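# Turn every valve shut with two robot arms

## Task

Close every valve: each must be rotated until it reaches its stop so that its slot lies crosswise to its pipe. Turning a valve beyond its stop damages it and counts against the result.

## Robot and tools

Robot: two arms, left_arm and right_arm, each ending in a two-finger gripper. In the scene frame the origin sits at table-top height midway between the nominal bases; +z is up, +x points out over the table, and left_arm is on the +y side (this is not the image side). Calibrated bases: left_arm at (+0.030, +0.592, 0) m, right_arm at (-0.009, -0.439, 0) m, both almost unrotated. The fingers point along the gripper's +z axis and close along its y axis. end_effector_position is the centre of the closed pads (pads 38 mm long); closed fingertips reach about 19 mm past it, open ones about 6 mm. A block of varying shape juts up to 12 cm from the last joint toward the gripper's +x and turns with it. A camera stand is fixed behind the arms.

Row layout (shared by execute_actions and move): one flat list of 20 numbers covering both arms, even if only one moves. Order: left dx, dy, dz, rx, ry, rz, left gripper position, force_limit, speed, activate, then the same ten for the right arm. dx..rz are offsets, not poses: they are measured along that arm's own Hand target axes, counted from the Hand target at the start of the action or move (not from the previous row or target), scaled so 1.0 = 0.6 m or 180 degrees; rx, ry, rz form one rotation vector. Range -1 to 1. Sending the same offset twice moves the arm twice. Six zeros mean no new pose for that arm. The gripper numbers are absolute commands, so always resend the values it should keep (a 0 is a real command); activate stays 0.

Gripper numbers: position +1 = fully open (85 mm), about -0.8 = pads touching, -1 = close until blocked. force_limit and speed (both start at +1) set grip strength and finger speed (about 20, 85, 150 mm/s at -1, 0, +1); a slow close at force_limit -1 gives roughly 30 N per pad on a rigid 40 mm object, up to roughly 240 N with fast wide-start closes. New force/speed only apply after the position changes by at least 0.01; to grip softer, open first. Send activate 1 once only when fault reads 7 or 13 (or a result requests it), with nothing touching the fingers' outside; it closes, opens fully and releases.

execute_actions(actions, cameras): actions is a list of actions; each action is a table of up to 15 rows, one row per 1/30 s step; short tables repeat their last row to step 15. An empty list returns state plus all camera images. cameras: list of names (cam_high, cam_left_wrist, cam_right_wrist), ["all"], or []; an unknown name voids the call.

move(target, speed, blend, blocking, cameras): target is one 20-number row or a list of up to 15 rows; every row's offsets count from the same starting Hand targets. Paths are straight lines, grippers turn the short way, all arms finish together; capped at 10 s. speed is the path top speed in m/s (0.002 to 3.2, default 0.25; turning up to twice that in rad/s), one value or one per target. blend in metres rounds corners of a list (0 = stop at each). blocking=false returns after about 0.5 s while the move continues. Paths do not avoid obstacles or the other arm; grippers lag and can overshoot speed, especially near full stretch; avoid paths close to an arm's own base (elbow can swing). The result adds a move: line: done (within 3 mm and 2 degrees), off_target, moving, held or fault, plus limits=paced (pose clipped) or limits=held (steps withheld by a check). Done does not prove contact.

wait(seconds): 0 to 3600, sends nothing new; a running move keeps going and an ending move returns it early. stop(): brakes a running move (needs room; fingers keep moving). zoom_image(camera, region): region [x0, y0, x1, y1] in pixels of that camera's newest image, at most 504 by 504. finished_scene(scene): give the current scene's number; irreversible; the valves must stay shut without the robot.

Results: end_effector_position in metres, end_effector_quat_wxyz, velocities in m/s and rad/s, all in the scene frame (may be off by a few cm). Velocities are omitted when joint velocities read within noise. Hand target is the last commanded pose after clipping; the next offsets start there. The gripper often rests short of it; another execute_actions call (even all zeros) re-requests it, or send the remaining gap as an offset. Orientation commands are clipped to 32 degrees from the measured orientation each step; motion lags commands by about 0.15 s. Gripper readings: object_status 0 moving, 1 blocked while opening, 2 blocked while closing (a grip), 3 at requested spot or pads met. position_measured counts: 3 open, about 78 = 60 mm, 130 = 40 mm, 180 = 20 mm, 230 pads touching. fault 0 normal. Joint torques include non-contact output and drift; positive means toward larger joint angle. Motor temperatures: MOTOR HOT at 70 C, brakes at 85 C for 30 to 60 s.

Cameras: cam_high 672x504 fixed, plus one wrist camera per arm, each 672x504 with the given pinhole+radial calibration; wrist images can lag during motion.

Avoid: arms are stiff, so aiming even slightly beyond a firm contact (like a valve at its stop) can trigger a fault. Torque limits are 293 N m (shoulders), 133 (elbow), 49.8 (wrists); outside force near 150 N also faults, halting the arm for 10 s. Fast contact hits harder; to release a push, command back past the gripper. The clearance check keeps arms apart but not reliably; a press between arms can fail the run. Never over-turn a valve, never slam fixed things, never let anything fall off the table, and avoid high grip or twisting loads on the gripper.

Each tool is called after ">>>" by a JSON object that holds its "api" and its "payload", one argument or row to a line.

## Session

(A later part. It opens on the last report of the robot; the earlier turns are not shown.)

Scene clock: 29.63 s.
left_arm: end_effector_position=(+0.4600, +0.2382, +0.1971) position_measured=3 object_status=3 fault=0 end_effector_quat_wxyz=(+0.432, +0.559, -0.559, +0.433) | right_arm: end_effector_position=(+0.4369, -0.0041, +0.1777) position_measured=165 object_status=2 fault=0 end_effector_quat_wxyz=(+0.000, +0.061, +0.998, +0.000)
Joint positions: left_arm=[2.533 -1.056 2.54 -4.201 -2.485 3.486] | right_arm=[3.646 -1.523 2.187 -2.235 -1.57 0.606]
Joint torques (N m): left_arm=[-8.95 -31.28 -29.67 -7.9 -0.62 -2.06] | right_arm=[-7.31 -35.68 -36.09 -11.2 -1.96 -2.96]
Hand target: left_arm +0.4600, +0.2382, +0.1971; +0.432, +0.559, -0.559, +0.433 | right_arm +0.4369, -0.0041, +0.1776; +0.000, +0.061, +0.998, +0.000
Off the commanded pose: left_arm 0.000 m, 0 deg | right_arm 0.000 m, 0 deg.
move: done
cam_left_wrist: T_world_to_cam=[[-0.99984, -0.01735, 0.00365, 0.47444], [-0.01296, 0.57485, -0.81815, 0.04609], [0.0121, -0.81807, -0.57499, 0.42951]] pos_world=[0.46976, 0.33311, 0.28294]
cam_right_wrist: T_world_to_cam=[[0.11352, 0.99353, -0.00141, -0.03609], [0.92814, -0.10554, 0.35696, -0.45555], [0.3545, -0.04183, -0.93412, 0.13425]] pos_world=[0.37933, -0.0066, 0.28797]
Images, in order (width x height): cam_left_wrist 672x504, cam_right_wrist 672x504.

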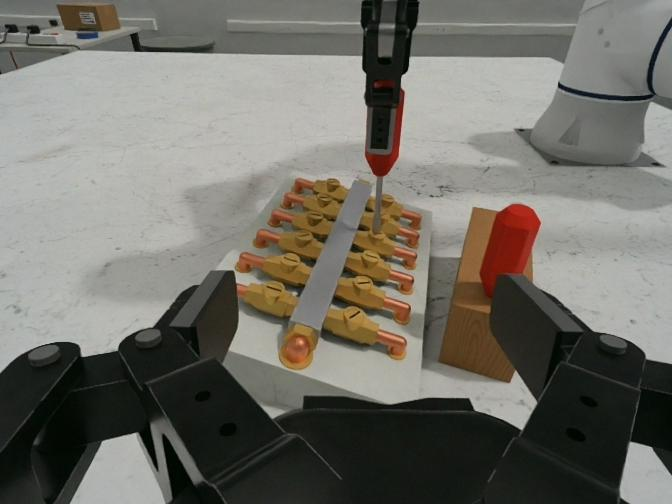

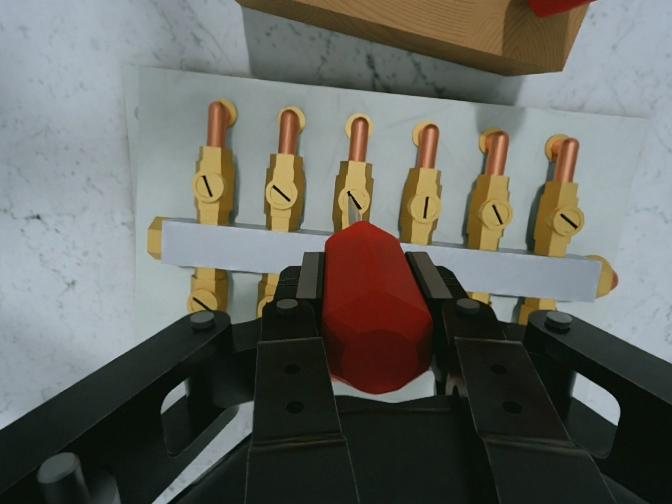

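>>> {"api": "zoom_image", "payload": {
  "camera": "cam_left_wrist",
  "region": [220, 160, 440, 380]
}}

>>> {"api": "zoom_image", "payload": {
  "camera": "cam_high",
  "region": [190, 150, 350, 300]
}}

Scaled by 2.291 from the camera's image (finer frame: 960x720).

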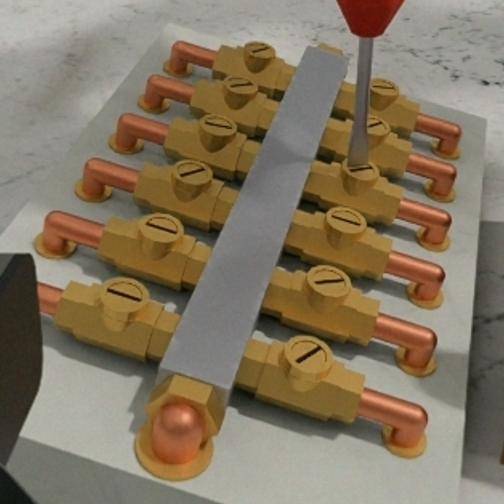

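This scene's latest camera images include none from cam_high. They are from: cam_left_wrist, cam_right_wrist. cam_high's image comes with the result of a call that names it in "cameras".

>>> {"api": "move", "payload": {
  "target": [
    [0,0,0,0,0,0,1,1,1,0,0,0,-0.0150,0,0,0,-0.97,0.6,-1,0],
    [0,0,0,0,0,0,1,1,1,0,0.0447,0.0053,-0.0062,0.0110,-0.0724,-0.0315,-0.97,0.6,-1,0]
  ],
  "speed": [0.1,0.1],
  "cameras": ["cam_right_wrist","cam_left_wrist"]
}}

>>> {"api": "zoom_image", "payload": {
  "camera": "cam_right_wrist",
  "region": [326, 170, 376, 220]
}}

>>> {"api": "zoom_image", "payload": {
  "camera": "cam_left_wrist",
  "region": [362, 208, 402, 248]
}}

Scene clock: 34.27 s.
left_arm: end_effector_position=(+0.4600, +0.2382, +0.1971) position_measured=3 object_status=3 fault=0 end_effector_quat_wxyz=(+0.432, +0.559, -0.559, +0.433) | right_arm: end_effector_position=(+0.4107, +0.0023, +0.1813) position_measured=165 object_status=2 fault=0 end_effector_quat_wxyz=(+0.112, +0.011, +0.993, -0.024)
Joint positions: left_arm=[2.533 -1.056 2.54 -4.201 -2.485 3.486] | right_arm=[3.755 -1.564 2.28 -2.446 -1.737 0.602]
Joint torques (N m): left_arm=[-7.3 -30.19 -29.72 -8.11 -0.51 -2.06] | right_arm=[12.64 -56.13 -35.42 -11.93 -2.57 -2.63]
Hand target: left_arm +0.4600, +0.2382, +0.1971; +0.432, +0.559, -0.559, +0.433 | right_arm +0.4106, +0.0023, +0.1813; +0.112, +0.011, +0.993, -0.024
Off the commanded pose: left_arm 0.000 m, 0 deg | right_arm 0.000 m, 0 deg.
move: done
cam_left_wrist: T_world_to_cam=[[-0.99984, -0.01735, 0.00365, 0.47444], [-0.01296, 0.57485, -0.81815, 0.04609], [0.0121, -0.81807, -0.57499, 0.42951]] pos_world=[0.46976, 0.33311, 0.28294]
cam_right_wrist: T_world_to_cam=[[0.02031, 0.99862, -0.04842, 0.00737], [0.83135, 0.01003, 0.55565, -0.4284], [0.55537, -0.05154, -0.83, 0.04582]] pos_world=[0.33055, -0.0007, 0.27643]
Images, in order (width x height): cam_left_wrist 672x504, cam_right_wrist 672x504.

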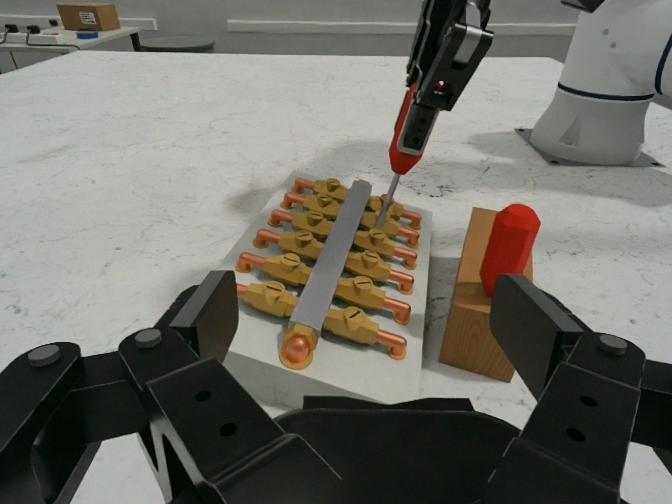

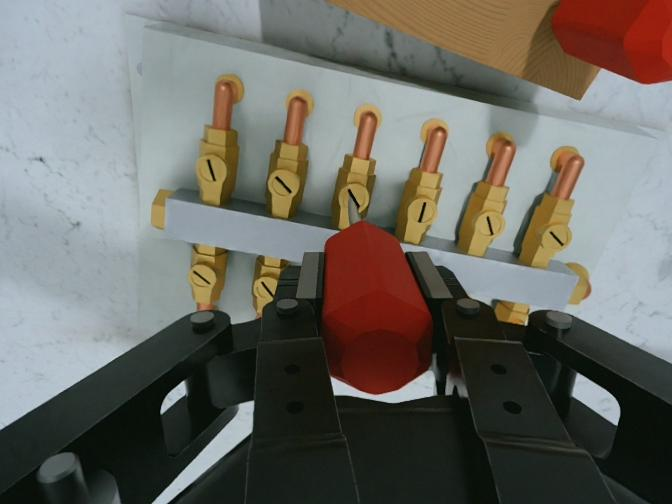

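Scaled by 10.080 from the camera's image (finer frame: 960x720).

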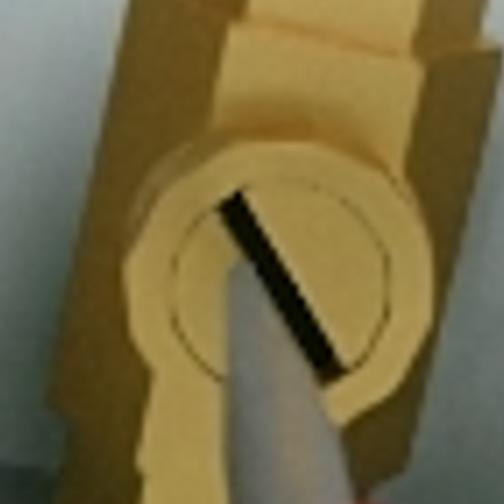

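Scaled by 12.600 from the camera's image (finer frame: 960x720).

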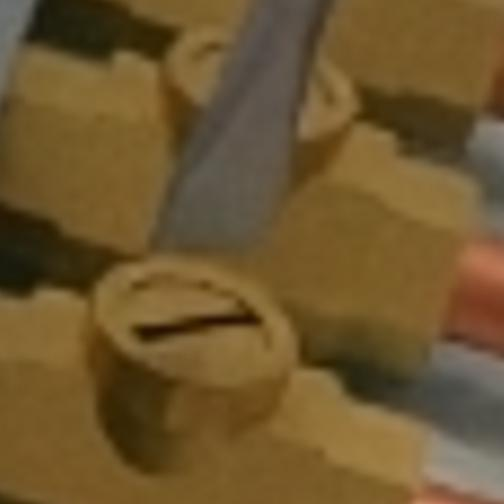

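>>> {"api": "zoom_image", "payload": {
  "camera": "cam_left_wrist",
  "region": [370, 218, 390, 238]
}}

>>> {"api": "zoom_image", "payload": {
  "camera": "cam_right_wrist",
  "region": [340, 180, 370, 210]
}}

Scaled by 25.200 from the camera's image (finer frame: 960x720).

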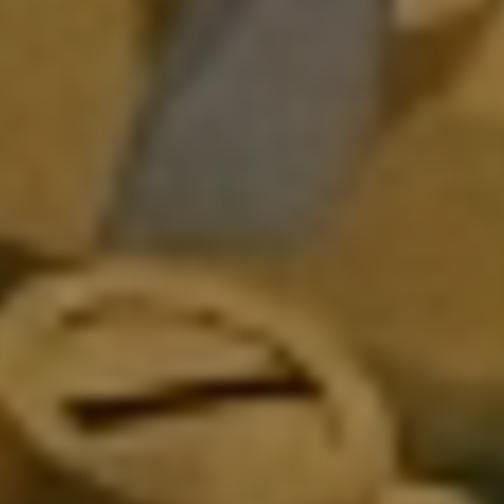

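Scaled by 16.800 from the camera's image (finer frame: 960x720).

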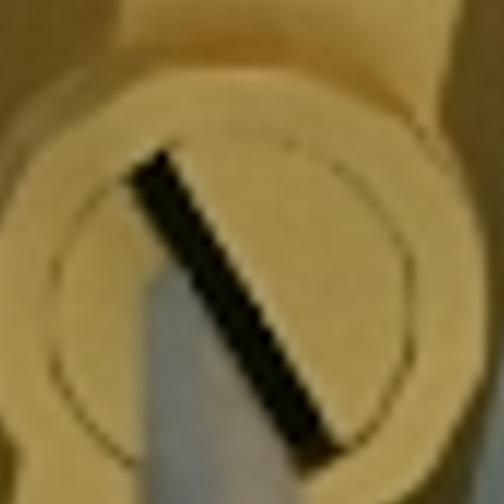

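>>> {"api": "move", "payload": {
  "target": [
    [0,0,0,0,0,0,1,1,1,0,0.0013,0.0038,0.0042,0,0,-0.0639,-0.97,0.6,-1,0]
  ],
  "speed": [0.1],
  "cameras": ["cam_right_wrist","cam_left_wrist"]
}}

>>> {"api": "zoom_image", "payload": {
  "camera": "cam_right_wrist",
  "region": [336, 178, 366, 208]
}}

>>> {"api": "zoom_image", "payload": {
  "camera": "cam_left_wrist",
  "region": [366, 218, 390, 242]
}}

Scene clock: 38.23 s.
left_arm: end_effector_position=(+0.4600, +0.2382, +0.1971) position_measured=3 object_status=3 fault=0 end_effector_quat_wxyz=(+0.432, +0.559, -0.559, +0.433) | right_arm: end_effector_position=(+0.4105, +0.0045, +0.1786) position_measured=165 object_status=2 fault=0 end_effector_quat_wxyz=(+0.109, -0.088, +0.989, -0.035)
Joint positions: left_arm=[2.533 -1.056 2.54 -4.201 -2.485 3.486] | right_arm=[3.759 -1.557 2.28 -2.452 -1.738 0.405]
Joint torques (N m): left_arm=[-8.83 -27.92 -29.23 -7.99 -0.65 -2] | right_arm=[11.02 -30.07 -47.82 -11.99 1.9 -2.86]
Hand target: left_arm +0.4600, +0.2382, +0.1971; +0.432, +0.559, -0.559, +0.433 | right_arm +0.4105, +0.0045, +0.1786; +0.109, -0.089, +0.989, -0.035
Off the commanded pose: left_arm 0.000 m, 0 deg | right_arm 0.000 m, 0 deg.
move: done
cam_left_wrist: T_world_to_cam=[[-0.99984, -0.01735, 0.00365, 0.47444], [-0.01296, 0.57485, -0.81815, 0.04609], [0.0121, -0.81807, -0.57499, 0.42951]] pos_world=[0.46976, 0.33311, 0.28294]
cam_right_wrist: T_world_to_cam=[[-0.17425, 0.9804, -0.09194, 0.0928], [0.81646, 0.19604, 0.5431, -0.41922], [0.55048, 0.01957, -0.83462, 0.04633]] pos_world=[0.33294, -0.0097, 0.27487]
Images, in order (width x height): cam_left_wrist 672x504, cam_right_wrist 672x504.

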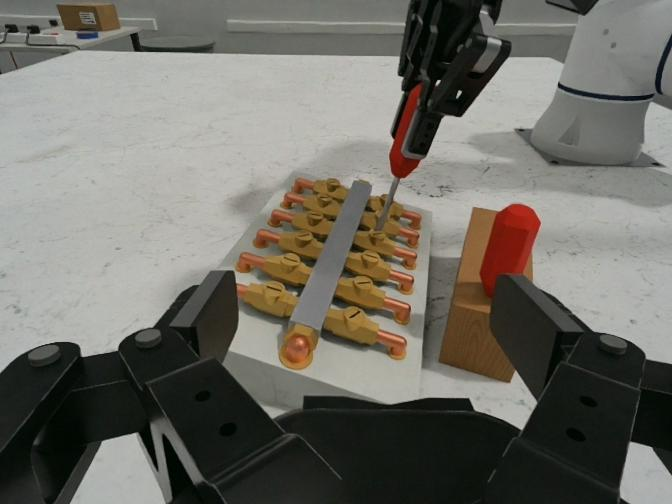

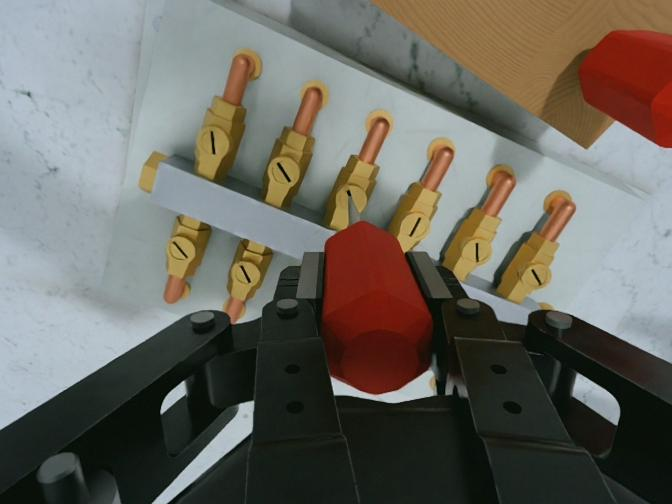

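Scaled by 16.800 from the camera's image (finer frame: 960x720).

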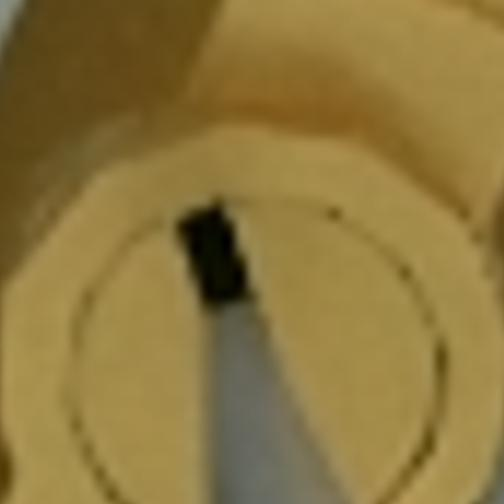

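Scaled by 21.000 from the camera's image (finer frame: 960x720).

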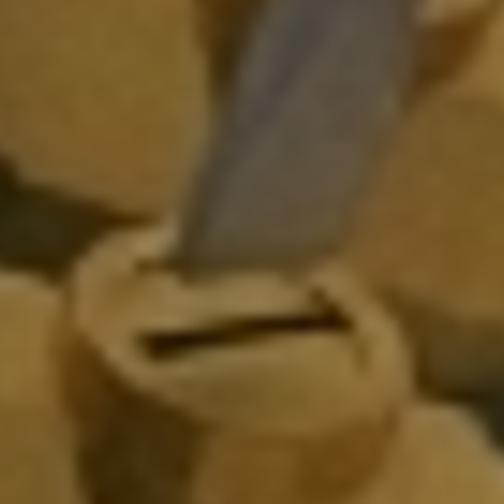

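>>> {"api": "zoom_image", "payload": {
  "camera": "cam_left_wrist",
  "region": [370, 222, 386, 238]
}}

>>> {"api": "zoom_image", "payload": {
  "camera": "cam_left_wrist",
  "region": [360, 170, 430, 240]
}}

Scaled by 31.500 from the camera's image (finer frame: 960x720).

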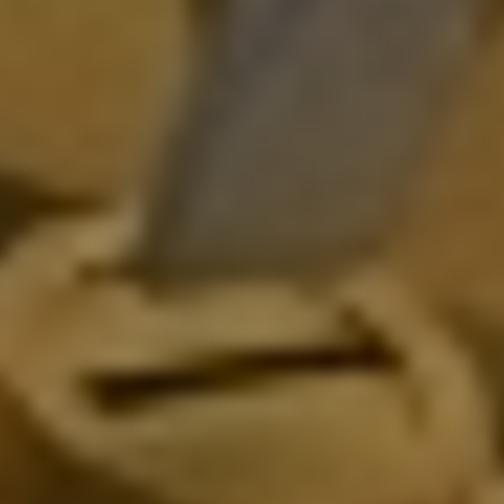

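Scaled by 7.200 from the camera's image (finer frame: 960x720).

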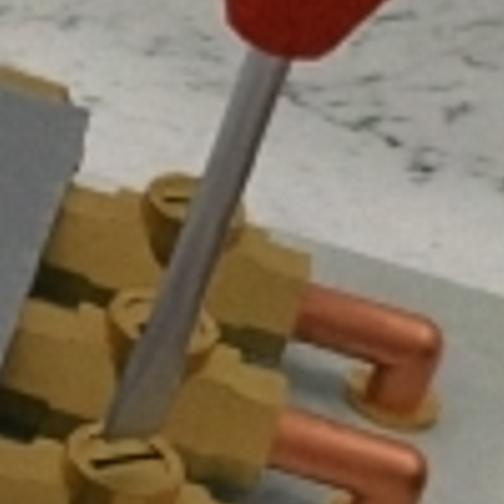

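>>> {"api": "move", "payload": {
  "target": [
    [0,0,0,0,0,0,1,1,1,0,0,0,0.0058,0,0,0,-0.97,0.6,-1,0]
  ],
  "speed": [0.04],
  "cameras": ["cam_right_wrist","cam_left_wrist"]
}}

>>> {"api": "zoom_image", "payload": {
  "camera": "cam_right_wrist",
  "region": [336, 178, 366, 208]
}}

>>> {"api": "zoom_image", "payload": {
  "camera": "cam_left_wrist",
  "region": [366, 218, 390, 242]
}}

Scene clock: 40.73 s.
left_arm: end_effector_position=(+0.4600, +0.2382, +0.1971) position_measured=3 object_status=3 fault=0 end_effector_quat_wxyz=(+0.432, +0.559, -0.559, +0.433) | right_arm: end_effector_position=(+0.4112, +0.0043, +0.1753) position_measured=165 object_status=2 fault=0 end_effector_quat_wxyz=(+0.109, -0.089, +0.989, -0.035)
Joint positions: left_arm=[2.533 -1.056 2.54 -4.201 -2.485 3.486] | right_arm=[3.758 -1.552 2.282 -2.46 -1.737 0.404]
Joint torques (N m): left_arm=[-9.22 -29.82 -30.02 -8.1 -0.46 -2.31] | right_arm=[-13.63 -29.67 -34.74 -11.41 2.25 -2.59]
Hand target: left_arm +0.4600, +0.2382, +0.1971; +0.432, +0.559, -0.559, +0.433 | right_arm +0.4113, +0.0043, +0.1752; +0.109, -0.089, +0.989, -0.035
Off the commanded pose: left_arm 0.000 m, 0 deg | right_arm 0.000 m, 0 deg.
move: done
cam_left_wrist: T_world_to_cam=[[-0.99984, -0.01735, 0.00365, 0.47444], [-0.01296, 0.57485, -0.81815, 0.04609], [0.0121, -0.81807, -0.57499, 0.42951]] pos_world=[0.46976, 0.33311, 0.28294]
cam_right_wrist: T_world_to_cam=[[-0.1747, 0.98031, -0.092, 0.09299], [0.8164, 0.19645, 0.54305, -0.41795], [0.55043, 0.01977, -0.83465, 0.04308]] pos_world=[0.33374, -0.0099, 0.27147]
Images, in order (width x height): cam_left_wrist 672x504, cam_right_wrist 672x504.

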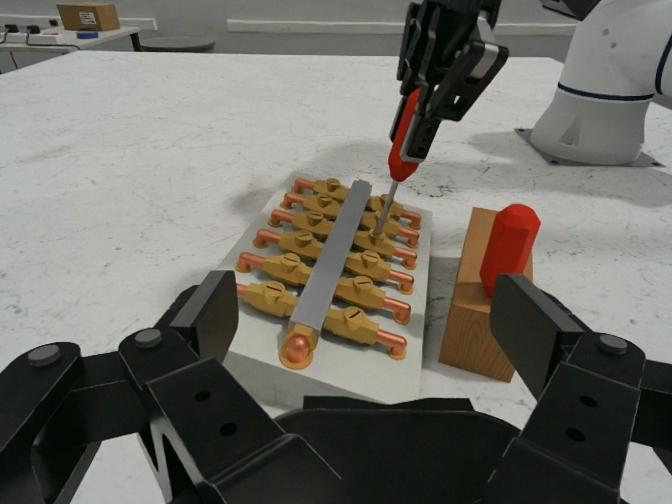

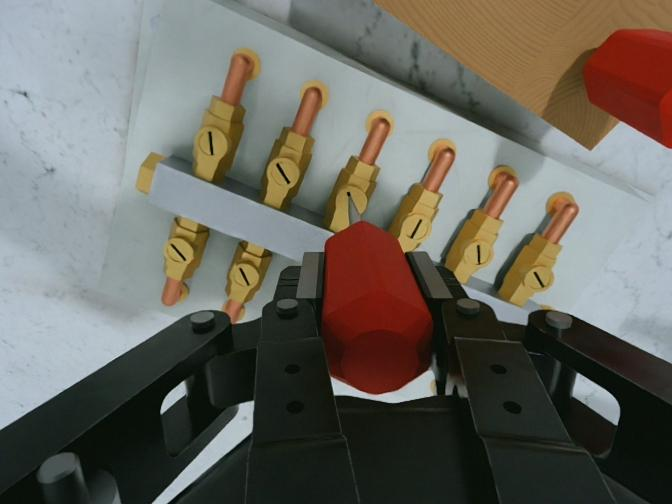

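Scaled by 16.800 from the camera's image (finer frame: 960x720).

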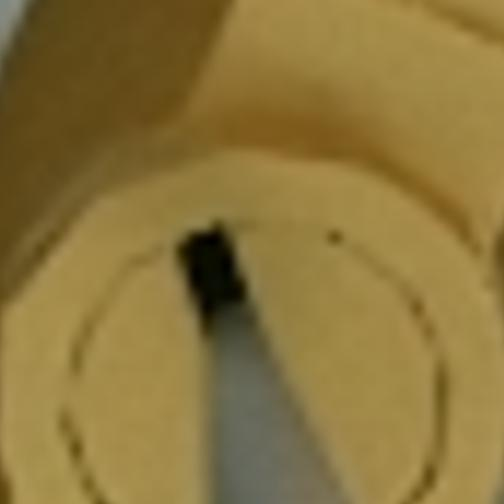

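Scaled by 21.000 from the camera's image (finer frame: 960x720).

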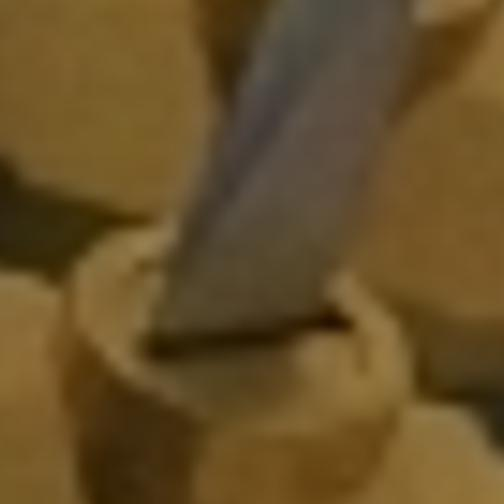

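>>> {"api": "execute_actions", "payload": {
  "actions": [],
  "cameras": ["cam_left_wrist","cam_right_wrist"]
}}

Scene clock: 41.97 s.
left_arm: end_effector_position=(+0.4600, +0.2382, +0.1971) position_measured=3 object_status=3 fault=0 end_effector_quat_wxyz=(+0.432, +0.559, -0.559, +0.433) | right_arm: end_effector_position=(+0.4113, +0.0043, +0.1752) position_measured=165 object_status=2 fault=0 end_effector_quat_wxyz=(+0.109, -0.089, +0.989, -0.035)
Joint positions: left_arm=[2.533 -1.056 2.54 -4.201 -2.485 3.486] | right_arm=[3.758 -1.552 2.282 -2.46 -1.737 0.404]
Joint velocities: within noise
Joint torques (N m): left_arm=[-6.45 -30.44 -29.64 -8.04 -0.21 -1.91] | right_arm=[-11.84 -30.96 -35.21 -11.91 2.08 -2.73]
Motor temperatures (°C): left_arm=[29 27 31 36 32 33] | right_arm=[28 25 26 35 39 36]
Hand target: left_arm +0.4600, +0.2382, +0.1971; +0.432, +0.559, -0.559, +0.433 | right_arm +0.4113, +0.0043, +0.1752; +0.109, -0.089, +0.989, -0.035
Tool commands: left_gripper/position=+1.0 left_gripper/force_limit=+1.0 left_gripper/speed=+1.0 left_gripper/activate=+0.0 right_gripper/position=-0.97 right_gripper/force_limit=+0.6 right_gripper/speed=-1.0 right_gripper/activate=+0.0
Off the commanded pose: left_arm 0.000 m, 0 deg | right_arm 0.000 m, 0 deg.
camera_calibration:
cam_left_wrist: T_world_to_cam=[[-0.99984, -0.01735, 0.00365, 0.47444], [-0.01296, 0.57485, -0.81815, 0.04609], [0.0121, -0.81807, -0.57499, 0.42951]] pos_world=[0.46976, 0.33311, 0.28294]
cam_right_wrist: T_world_to_cam=[[-0.1747, 0.98031, -0.092, 0.09299], [0.8164, 0.19645, 0.54305, -0.41795], [0.55043, 0.01977, -0.83465, 0.04308]] pos_world=[0.33374, -0.0099, 0.27147]
Images, in order (width x height): cam_left_wrist 672x504, cam_right_wrist 672x504.

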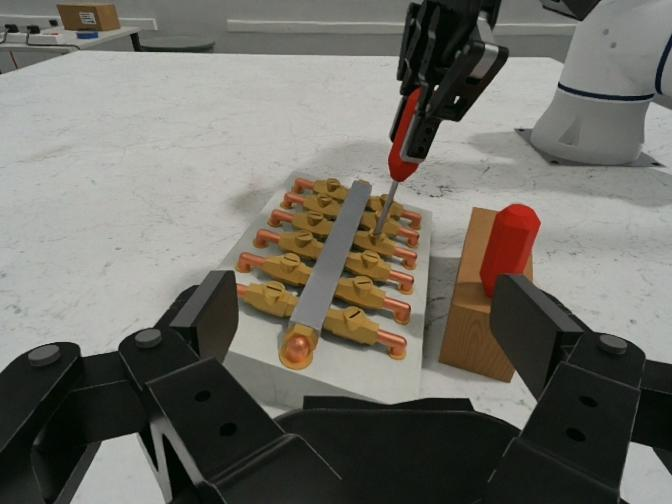

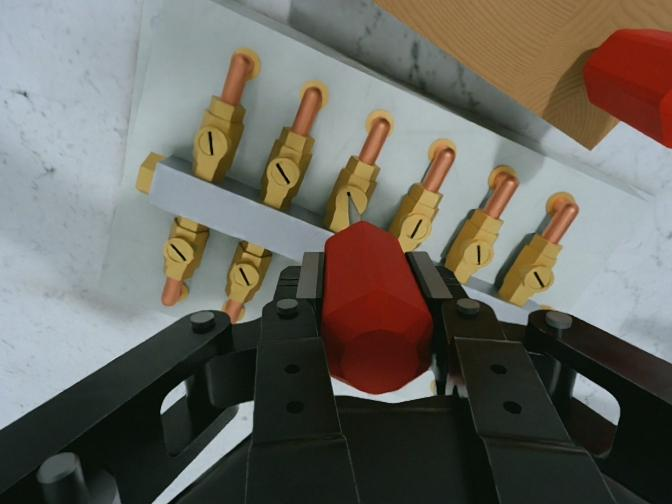

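>>> {"api": "zoom_image", "payload": {
  "camera": "cam_right_wrist",
  "region": [320, 170, 380, 230]
}}

>>> {"api": "zoom_image", "payload": {
  "camera": "cam_left_wrist",
  "region": [350, 205, 410, 255]
}}

>>> {"api": "move", "payload": {
  "target": [0,0,0,0,0,0,1,1,1,0,0,0,0.0009,0,0,0,-0.97,0.6,-1,0],
  "speed": 0.015,
  "cameras": ["cam_left_wrist","cam_right_wrist"]
}}

>>> {"api": "zoom_image", "payload": {
  "camera": "cam_right_wrist",
  "region": [320, 170, 380, 230]
}}

>>> {"api": "zoom_image", "payload": {
  "camera": "cam_left_wrist",
  "region": [350, 205, 410, 255]
}}

Scaled by 8.400 from the camera's image (finer frame: 960x720).

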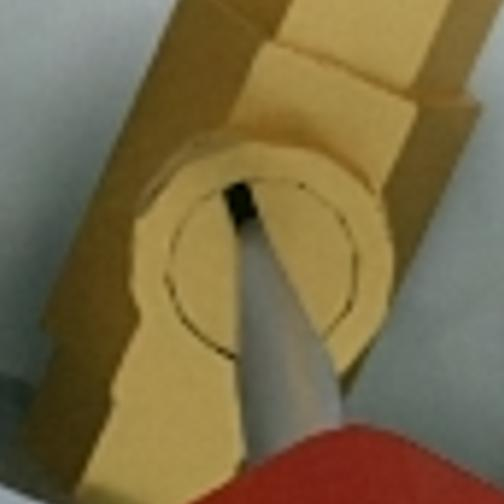

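Scaled by 8.400 from the camera's image (finer frame: 960x720).

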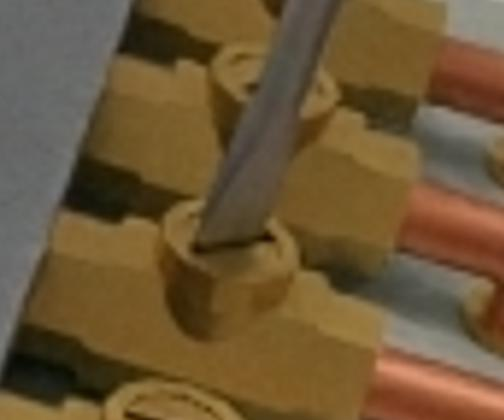

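Scene clock: 42.63 s.
left_arm: end_effector_position=(+0.4600, +0.2382, +0.1971) position_measured=3 object_status=3 fault=0 end_effector_quat_wxyz=(+0.432, +0.559, -0.559, +0.433) | right_arm: end_effector_position=(+0.4114, +0.0043, +0.1747) position_measured=165 object_status=2 fault=0 end_effector_quat_wxyz=(+0.109, -0.089, +0.989, -0.035)
Joint positions: left_arm=[2.533 -1.056 2.54 -4.201 -2.485 3.486] | right_arm=[3.757 -1.551 2.283 -2.461 -1.737 0.404]
Joint torques (N m): left_arm=[-6.65 -29.56 -29.27 -7.59 -0.7 -1.88] | right_arm=[-15.69 -30.19 -34.37 -11.89 2.21 -2.74]
Hand target: left_arm +0.4600, +0.2382, +0.1971; +0.432, +0.559, -0.559, +0.433 | right_arm +0.4114, +0.0043, +0.1746; +0.109, -0.089, +0.989, -0.035
Off the commanded pose: left_arm 0.000 m, 0 deg | right_arm 0.000 m, 0 deg.
move: done
cam_left_wrist: T_world_to_cam=[[-0.99984, -0.01735, 0.00365, 0.47444], [-0.01296, 0.57485, -0.81815, 0.04609], [0.0121, -0.81807, -0.57499, 0.42951]] pos_world=[0.46976, 0.33311, 0.28294]
cam_right_wrist: T_world_to_cam=[[-0.1747, 0.98031, -0.092, 0.09295], [0.8164, 0.19645, 0.54305, -0.4177], [0.55043, 0.01977, -0.83465, 0.04252]] pos_world=[0.33384, -0.0099, 0.27087]

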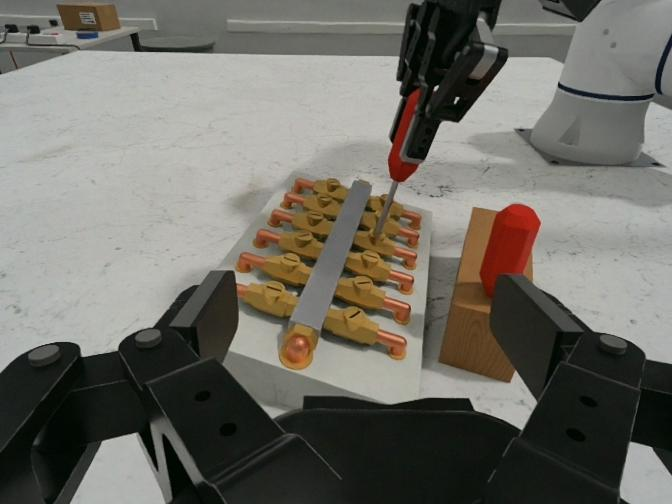

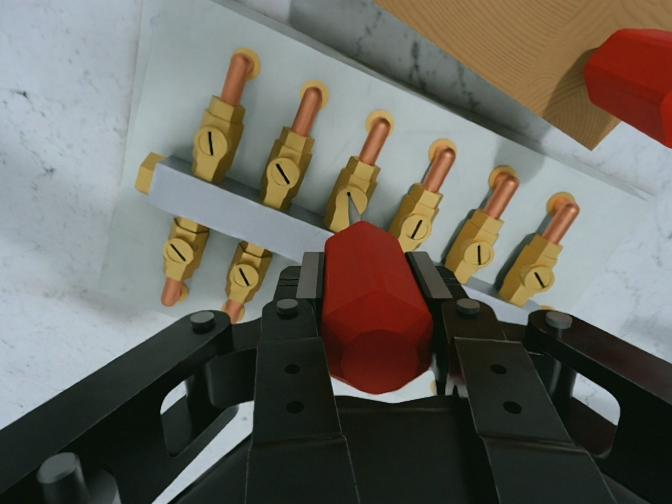

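Scaled by 8.400 from the camera's image (finer frame: 960x720).

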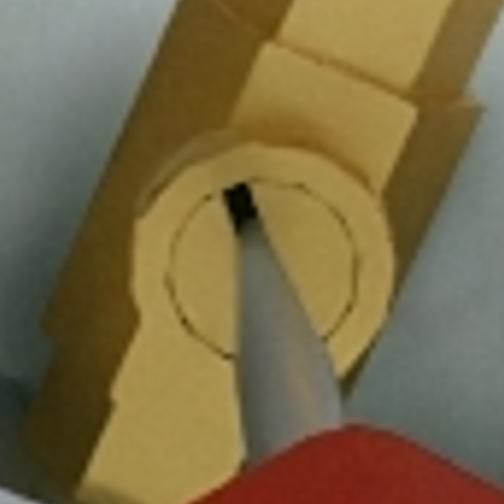

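Scaled by 8.400 from the camera's image (finer frame: 960x720).

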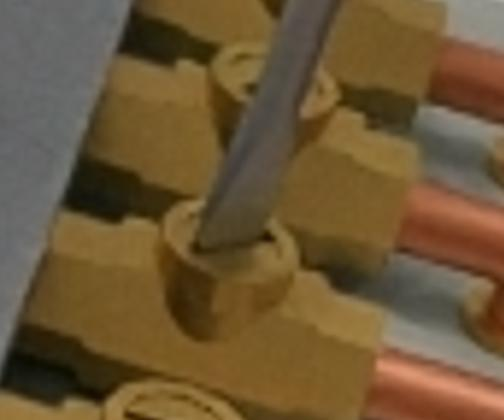

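>>> {"api": "move", "payload": {
  "target": [0,0,0,0,0,0,1,1,1,0,0,0,0.0009,0,0,0,-0.97,0.6,-1,0],
  "speed": 0.015
}}

>>> {"api": "move", "payload": {
  "target": [0,0,0,0,0,0,1,1,1,0,0,0,0.0009,0,0,0,-0.97,0.6,-1,0],
  "speed": 0.015,
  "cameras": ["cam_left_wrist","cam_right_wrist"]
}}

>>> {"api": "zoom_image", "payload": {
  "camera": "cam_left_wrist",
  "region": [350, 205, 410, 255]
}}

Scene clock: 43.30 s.
left_arm: end_effector_position=(+0.4600, +0.2382, +0.1971) position_measured=3 object_status=3 fault=0 end_effector_quat_wxyz=(+0.432, +0.559, -0.559, +0.433) | right_arm: end_effector_position=(+0.4115, +0.0043, +0.1741) position_measured=165 object_status=2 fault=0 end_effector_quat_wxyz=(+0.109, -0.089, +0.989, -0.035)
Joint positions: left_arm=[2.533 -1.056 2.54 -4.201 -2.485 3.486] | right_arm=[3.757 -1.55 2.283 -2.463 -1.737 0.404]
Joint torques (N m): left_arm=[-8.66 -30.7 -29.5 -7.91 -0.02 -2.3] | right_arm=[-14.46 -31.36 -34.01 -11.61 2.09 -2.59]
Hand target: left_arm +0.4600, +0.2382, +0.1971; +0.432, +0.559, -0.559, +0.433 | right_arm +0.4115, +0.0043, +0.1741; +0.109, -0.089, +0.989, -0.035
Off the commanded pose: left_arm 0.000 m, 0 deg | right_arm 0.000 m, 0 deg.
move: done

Scene clock: 43.80 s.
left_arm: end_effector_position=(+0.4600, +0.2382, +0.1971) position_measured=3 object_status=3 fault=0 end_effector_quat_wxyz=(+0.432, +0.559, -0.559, +0.433) | right_arm: end_effector_position=(+0.4116, +0.0042, +0.1736) position_measured=165 object_status=2 fault=0 end_effector_quat_wxyz=(+0.109, -0.089, +0.989, -0.035)
Joint positions: left_arm=[2.533 -1.056 2.54 -4.201 -2.485 3.486] | right_arm=[3.757 -1.549 2.284 -2.464 -1.737 0.404]
Joint torques (N m): left_arm=[-8.84 -31.42 -30.6 -7.53 -0.32 -1.7] | right_arm=[-12.79 -32.51 -34.76 -11.84 2.4 -2.62]
Hand target: left_arm +0.4600, +0.2382, +0.1971; +0.432, +0.559, -0.559, +0.433 | right_arm +0.4116, +0.0042, +0.1736; +0.109, -0.089, +0.989, -0.035
Off the commanded pose: left_arm 0.000 m, 0 deg | right_arm 0.000 m, 0 deg.
move: done
cam_left_wrist: T_world_to_cam=[[-0.99984, -0.01735, 0.00365, 0.47444], [-0.01296, 0.57485, -0.81815, 0.04609], [0.0121, -0.81807, -0.57499, 0.42951]] pos_world=[0.46976, 0.33311, 0.28294]
cam_right_wrist: T_world_to_cam=[[-0.1747, 0.98031, -0.092, 0.09299], [0.8164, 0.19645, 0.54305, -0.4173], [0.55043, 0.01977, -0.83465, 0.04158]] pos_world=[0.33404, -0.01, 0.26987]

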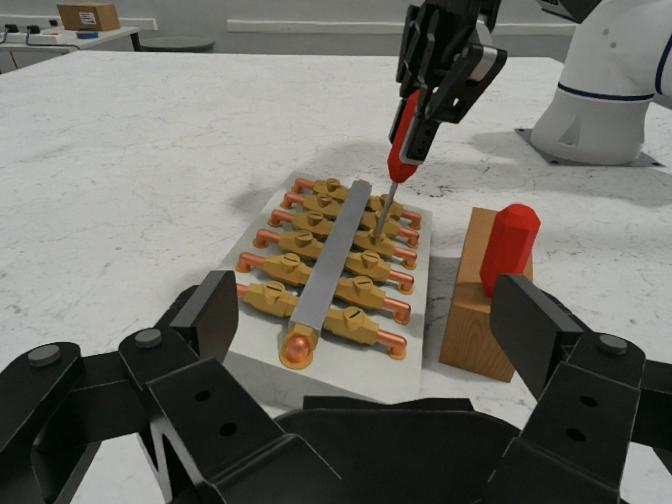

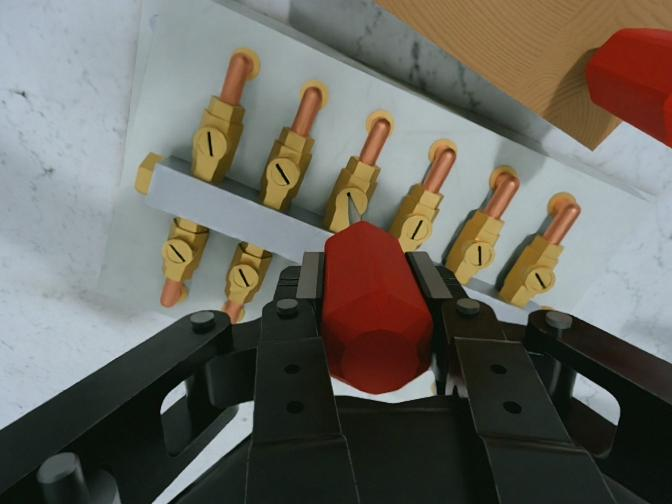

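Scaled by 8.400 from the camera's image (finer frame: 960x720).

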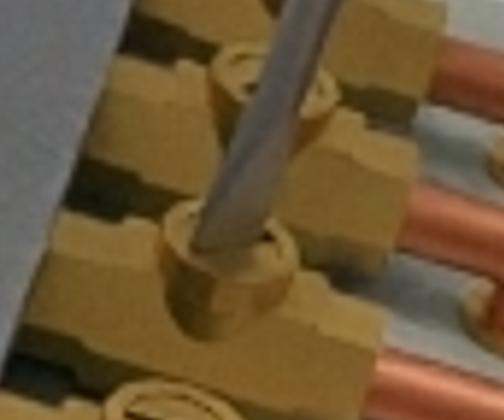

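>>> {"api": "move", "payload": {
  "target": [
    [0,0,0,0,0,0,1,1,1,0,0,0,0.0005,0,0,0,-0.97,0.6,-1,0],
    [0,0,0,0,0,0,1,1,1,0,0.00061,0.00163,0.0005,0,0,-0.0833,-0.97,0.6,-1,0]
  ],
  "speed": [0.015,0.2],
  "cameras": ["cam_left_wrist","cam_right_wrist"]
}}

>>> {"api": "zoom_image", "payload": {
  "camera": "cam_right_wrist",
  "region": [320, 170, 380, 230]
}}

>>> {"api": "zoom_image", "payload": {
  "camera": "cam_left_wrist",
  "region": [350, 205, 410, 255]
}}

Scene clock: 45.40 s.
left_arm: end_effector_position=(+0.4600, +0.2382, +0.1971) position_measured=3 object_status=3 fault=0 end_effector_quat_wxyz=(+0.432, +0.559, -0.559, +0.433) | right_arm: end_effector_position=(+0.4112, +0.0052, +0.1731) position_measured=165 object_status=2 fault=0 end_effector_quat_wxyz=(+0.104, -0.217, +0.969, -0.049)
Joint positions: left_arm=[2.533 -1.056 2.54 -4.201 -2.485 3.486] | right_arm=[3.759 -1.548 2.283 -2.464 -1.738 0.144]
Joint torques (N m): left_arm=[-8.24 -29.66 -30.3 -8.38 -0.11 -1.74] | right_arm=[-8 -51.03 -40.59 -13.26 4.12 -3.66]
Hand target: left_arm +0.4600, +0.2382, +0.1971; +0.432, +0.559, -0.559, +0.433 | right_arm +0.4112, +0.0051, +0.1731; +0.104, -0.217, +0.969, -0.049
Off the commanded pose: left_arm 0.000 m, 0 deg | right_arm 0.000 m, 0 deg.
move: done
cam_left_wrist: T_world_to_cam=[[-0.99984, -0.01735, 0.00365, 0.47444], [-0.01296, 0.57485, -0.81815, 0.04609], [0.0121, -0.81807, -0.57499, 0.42951]] pos_world=[0.46976, 0.33311, 0.28294]
cam_right_wrist: T_world_to_cam=[[-0.41662, 0.89776, -0.14302, 0.20068], [0.74353, 0.42702, 0.51461, -0.38316], [0.52307, 0.10806, -0.84541, 0.05404]] pos_world=[0.34023, -0.02239, 0.27157]

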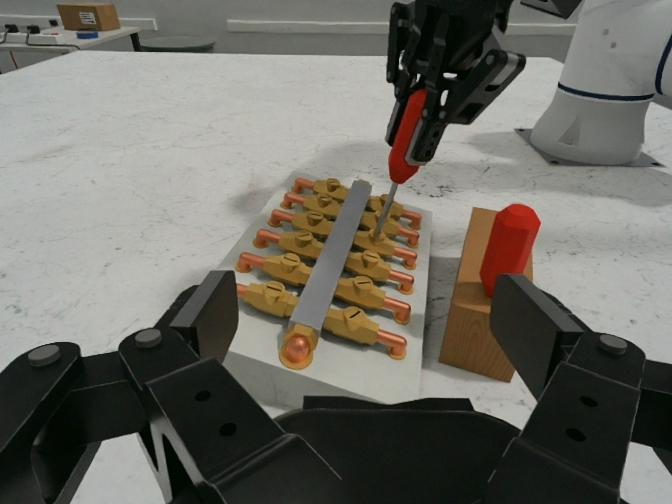

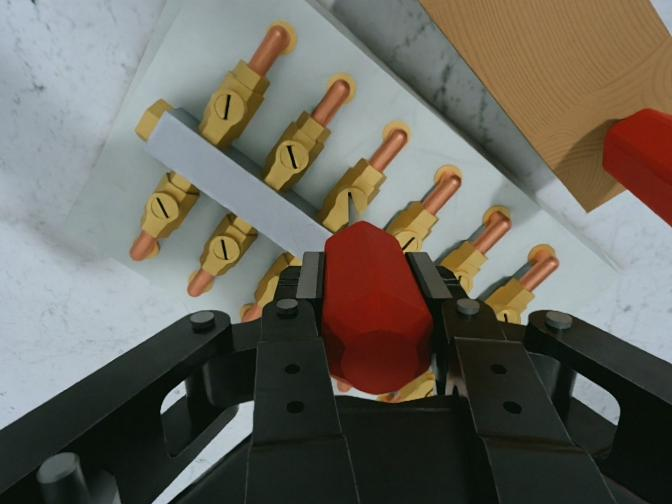

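Scaled by 8.400 from the camera's image (finer frame: 960x720).

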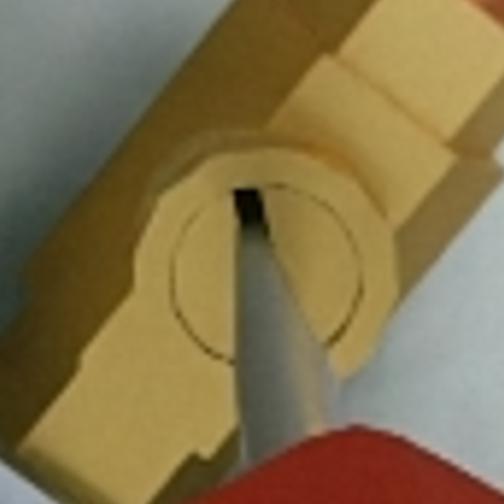

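Scaled by 8.400 from the camera's image (finer frame: 960x720).

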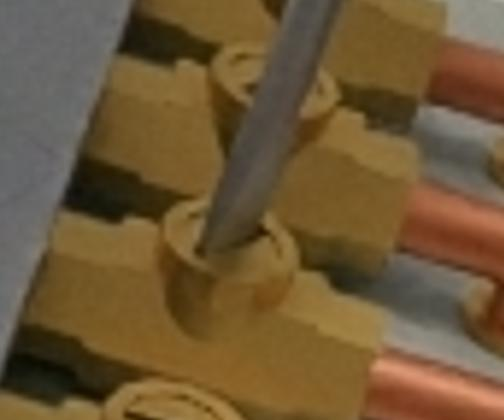

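>>> {"api": "move", "payload": {
  "target": [
    [0,0,0,0,0,0,1,1,1,0,0.00162,0.00305,0,0,0,-0.1667,-0.97,0.6,-1,0],
    [0,0,0,0,0,0,1,1,1,0,0.00178,0.00322,0,0,0,-0.1778,-0.97,0.6,-1,0]
  ],
  "speed": [0.2,0.05],
  "cameras": ["cam_left_wrist","cam_right_wrist"]
}}

>>> {"api": "zoom_image", "payload": {
  "camera": "cam_right_wrist",
  "region": [310, 170, 370, 230]
}}

>>> {"api": "zoom_image", "payload": {
  "camera": "cam_left_wrist",
  "region": [350, 205, 410, 255]
}}

Scene clock: 48.23 s.
left_arm: end_effector_position=(+0.4600, +0.2382, +0.1971) position_measured=3 object_status=3 fault=0 end_effector_quat_wxyz=(+0.432, +0.559, -0.559, +0.433) | right_arm: end_effector_position=(+0.4095, +0.0064, +0.1727) position_measured=165 object_status=2 fault=0 end_effector_quat_wxyz=(+0.086, -0.476, +0.872, -0.075)
Joint positions: left_arm=[2.533 -1.056 2.54 -4.201 -2.485 3.486] | right_arm=[3.762 -1.548 2.284 -2.465 -1.738 -0.411]
Joint torques (N m): left_arm=[-12.26 -31.04 -28.97 -8.26 -0.44 -1.84] | right_arm=[14.52 -53.7 -34.27 -12.66 3.9 -3.97]
Hand target: left_arm +0.4600, +0.2382, +0.1971; +0.432, +0.559, -0.559, +0.433 | right_arm +0.4094, +0.0064, +0.1727; +0.086, -0.476, +0.872, -0.075
Off the commanded pose: left_arm 0.000 m, 0 deg | right_arm 0.000 m, 0 deg.
move: done
cam_left_wrist: T_world_to_cam=[[-0.99984, -0.01735, 0.00365, 0.47444], [-0.01296, 0.57485, -0.81815, 0.04609], [0.0121, -0.81807, -0.57499, 0.42951]] pos_world=[0.46976, 0.33311, 0.28294]
cam_right_wrist: T_world_to_cam=[[-0.82024, 0.52956, -0.21627, 0.3791], [0.41171, 0.80902, 0.4195, -0.23232], [0.39712, 0.25505, -0.88162, 0.11126]] pos_world=[0.36242, -0.04118, 0.27753]

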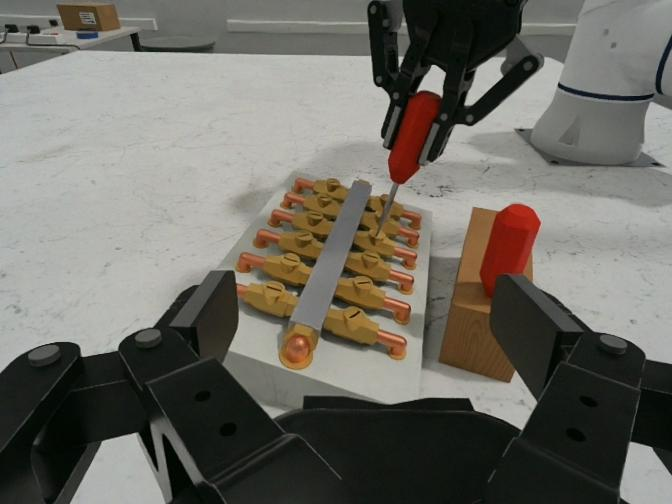

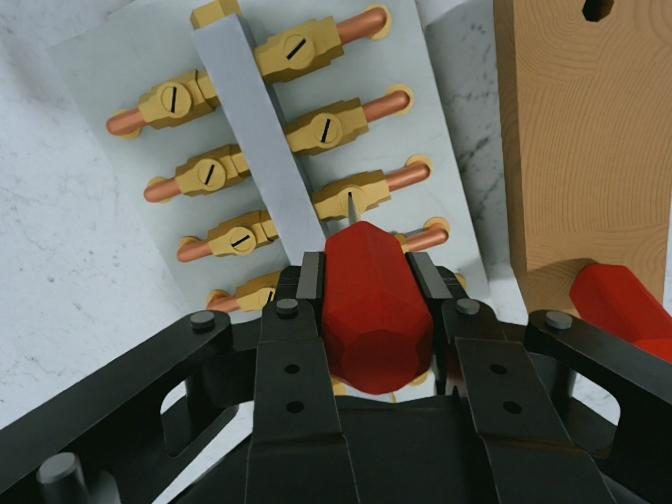

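Scaled by 8.400 from the camera's image (finer frame: 960x720).

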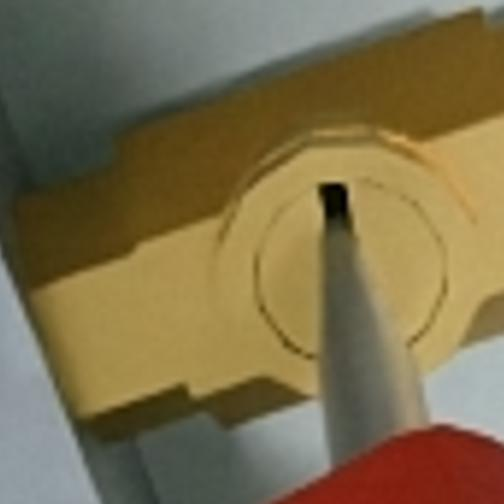

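Scaled by 8.400 from the camera's image (finer frame: 960x720).

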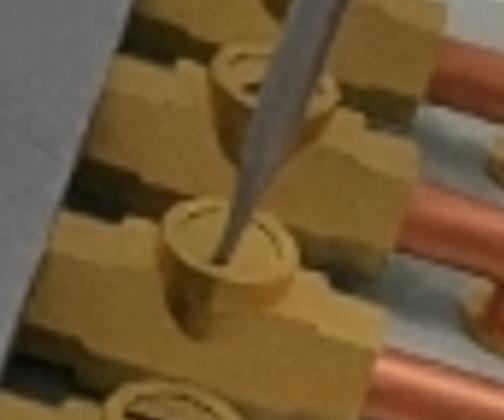

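>>> {"api": "move", "payload": {
  "target": [
    [0,0,0,0,0,0,1,1,1,0,0,0,0,0,0,0.0167,-0.97,0.6,-1,0],
    [0,0,0,0,0,0,1,1,1,0,0,0,-0.01,0,0,0.0167,-0.97,0.6,-1,0]
  ],
  "speed": [0.1,0.1],
  "cameras": ["cam_right_wrist"]
}}

>>> {"api": "zoom_image", "payload": {
  "camera": "cam_right_wrist",
  "region": [310, 160, 370, 220]
}}

Scene clock: 49.50 s.
left_arm: end_effector_position=(+0.4600, +0.2382, +0.1971) position_measured=3 object_status=3 fault=0 end_effector_quat_wxyz=(+0.432, +0.559, -0.559, +0.433) | right_arm: end_effector_position=(+0.4081, +0.0067, +0.1784) position_measured=165 object_status=2 fault=0 end_effector_quat_wxyz=(+0.088, -0.453, +0.884, -0.073)
Joint positions: left_arm=[2.533 -1.056 2.54 -4.201 -2.485 3.486] | right_arm=[3.764 -1.557 2.28 -2.451 -1.738 -0.357]
Joint torques (N m): left_arm=[-9.38 -30.93 -29.02 -8.04 -0.95 -2.12] | right_arm=[10.95 -57.04 -51.84 -1.24 -2.57 0.73]
Hand target: left_arm +0.4600, +0.2382, +0.1971; +0.432, +0.559, -0.559, +0.433 | right_arm +0.4081, +0.0067, +0.1785; +0.088, -0.453, +0.884, -0.073
Off the commanded pose: left_arm 0.000 m, 0 deg | right_arm 0.000 m, 0 deg.
move: done
cam_right_wrist: T_world_to_cam=[[-0.79173, 0.57291, -0.21199, 0.36642], [0.45096, 0.78224, 0.42981, -0.25208], [0.41207, 0.24469, -0.87768, 0.11]] pos_world=[0.35846, -0.03965, 0.28257]

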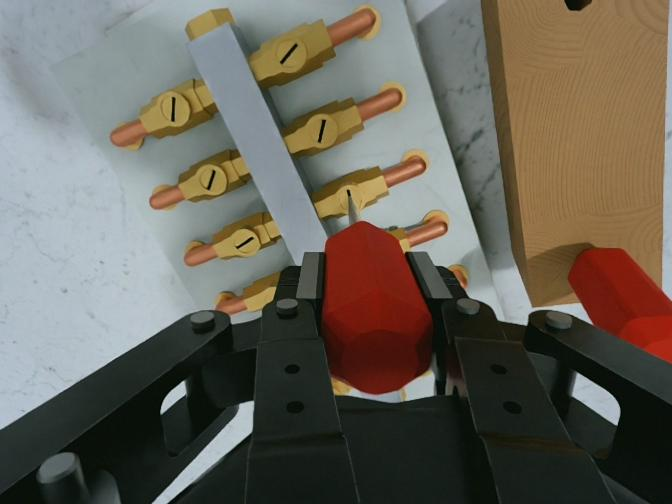

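Scaled by 8.400 from the camera's image (finer frame: 960x720).

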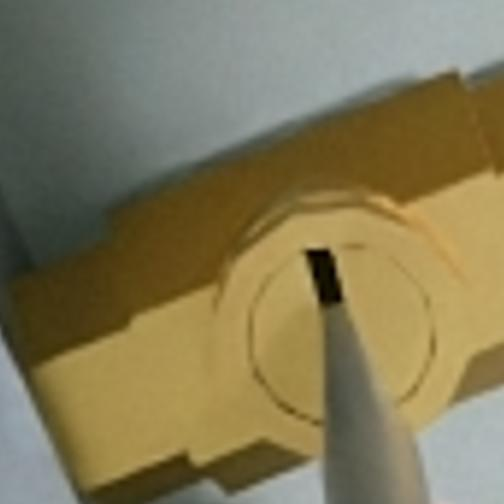

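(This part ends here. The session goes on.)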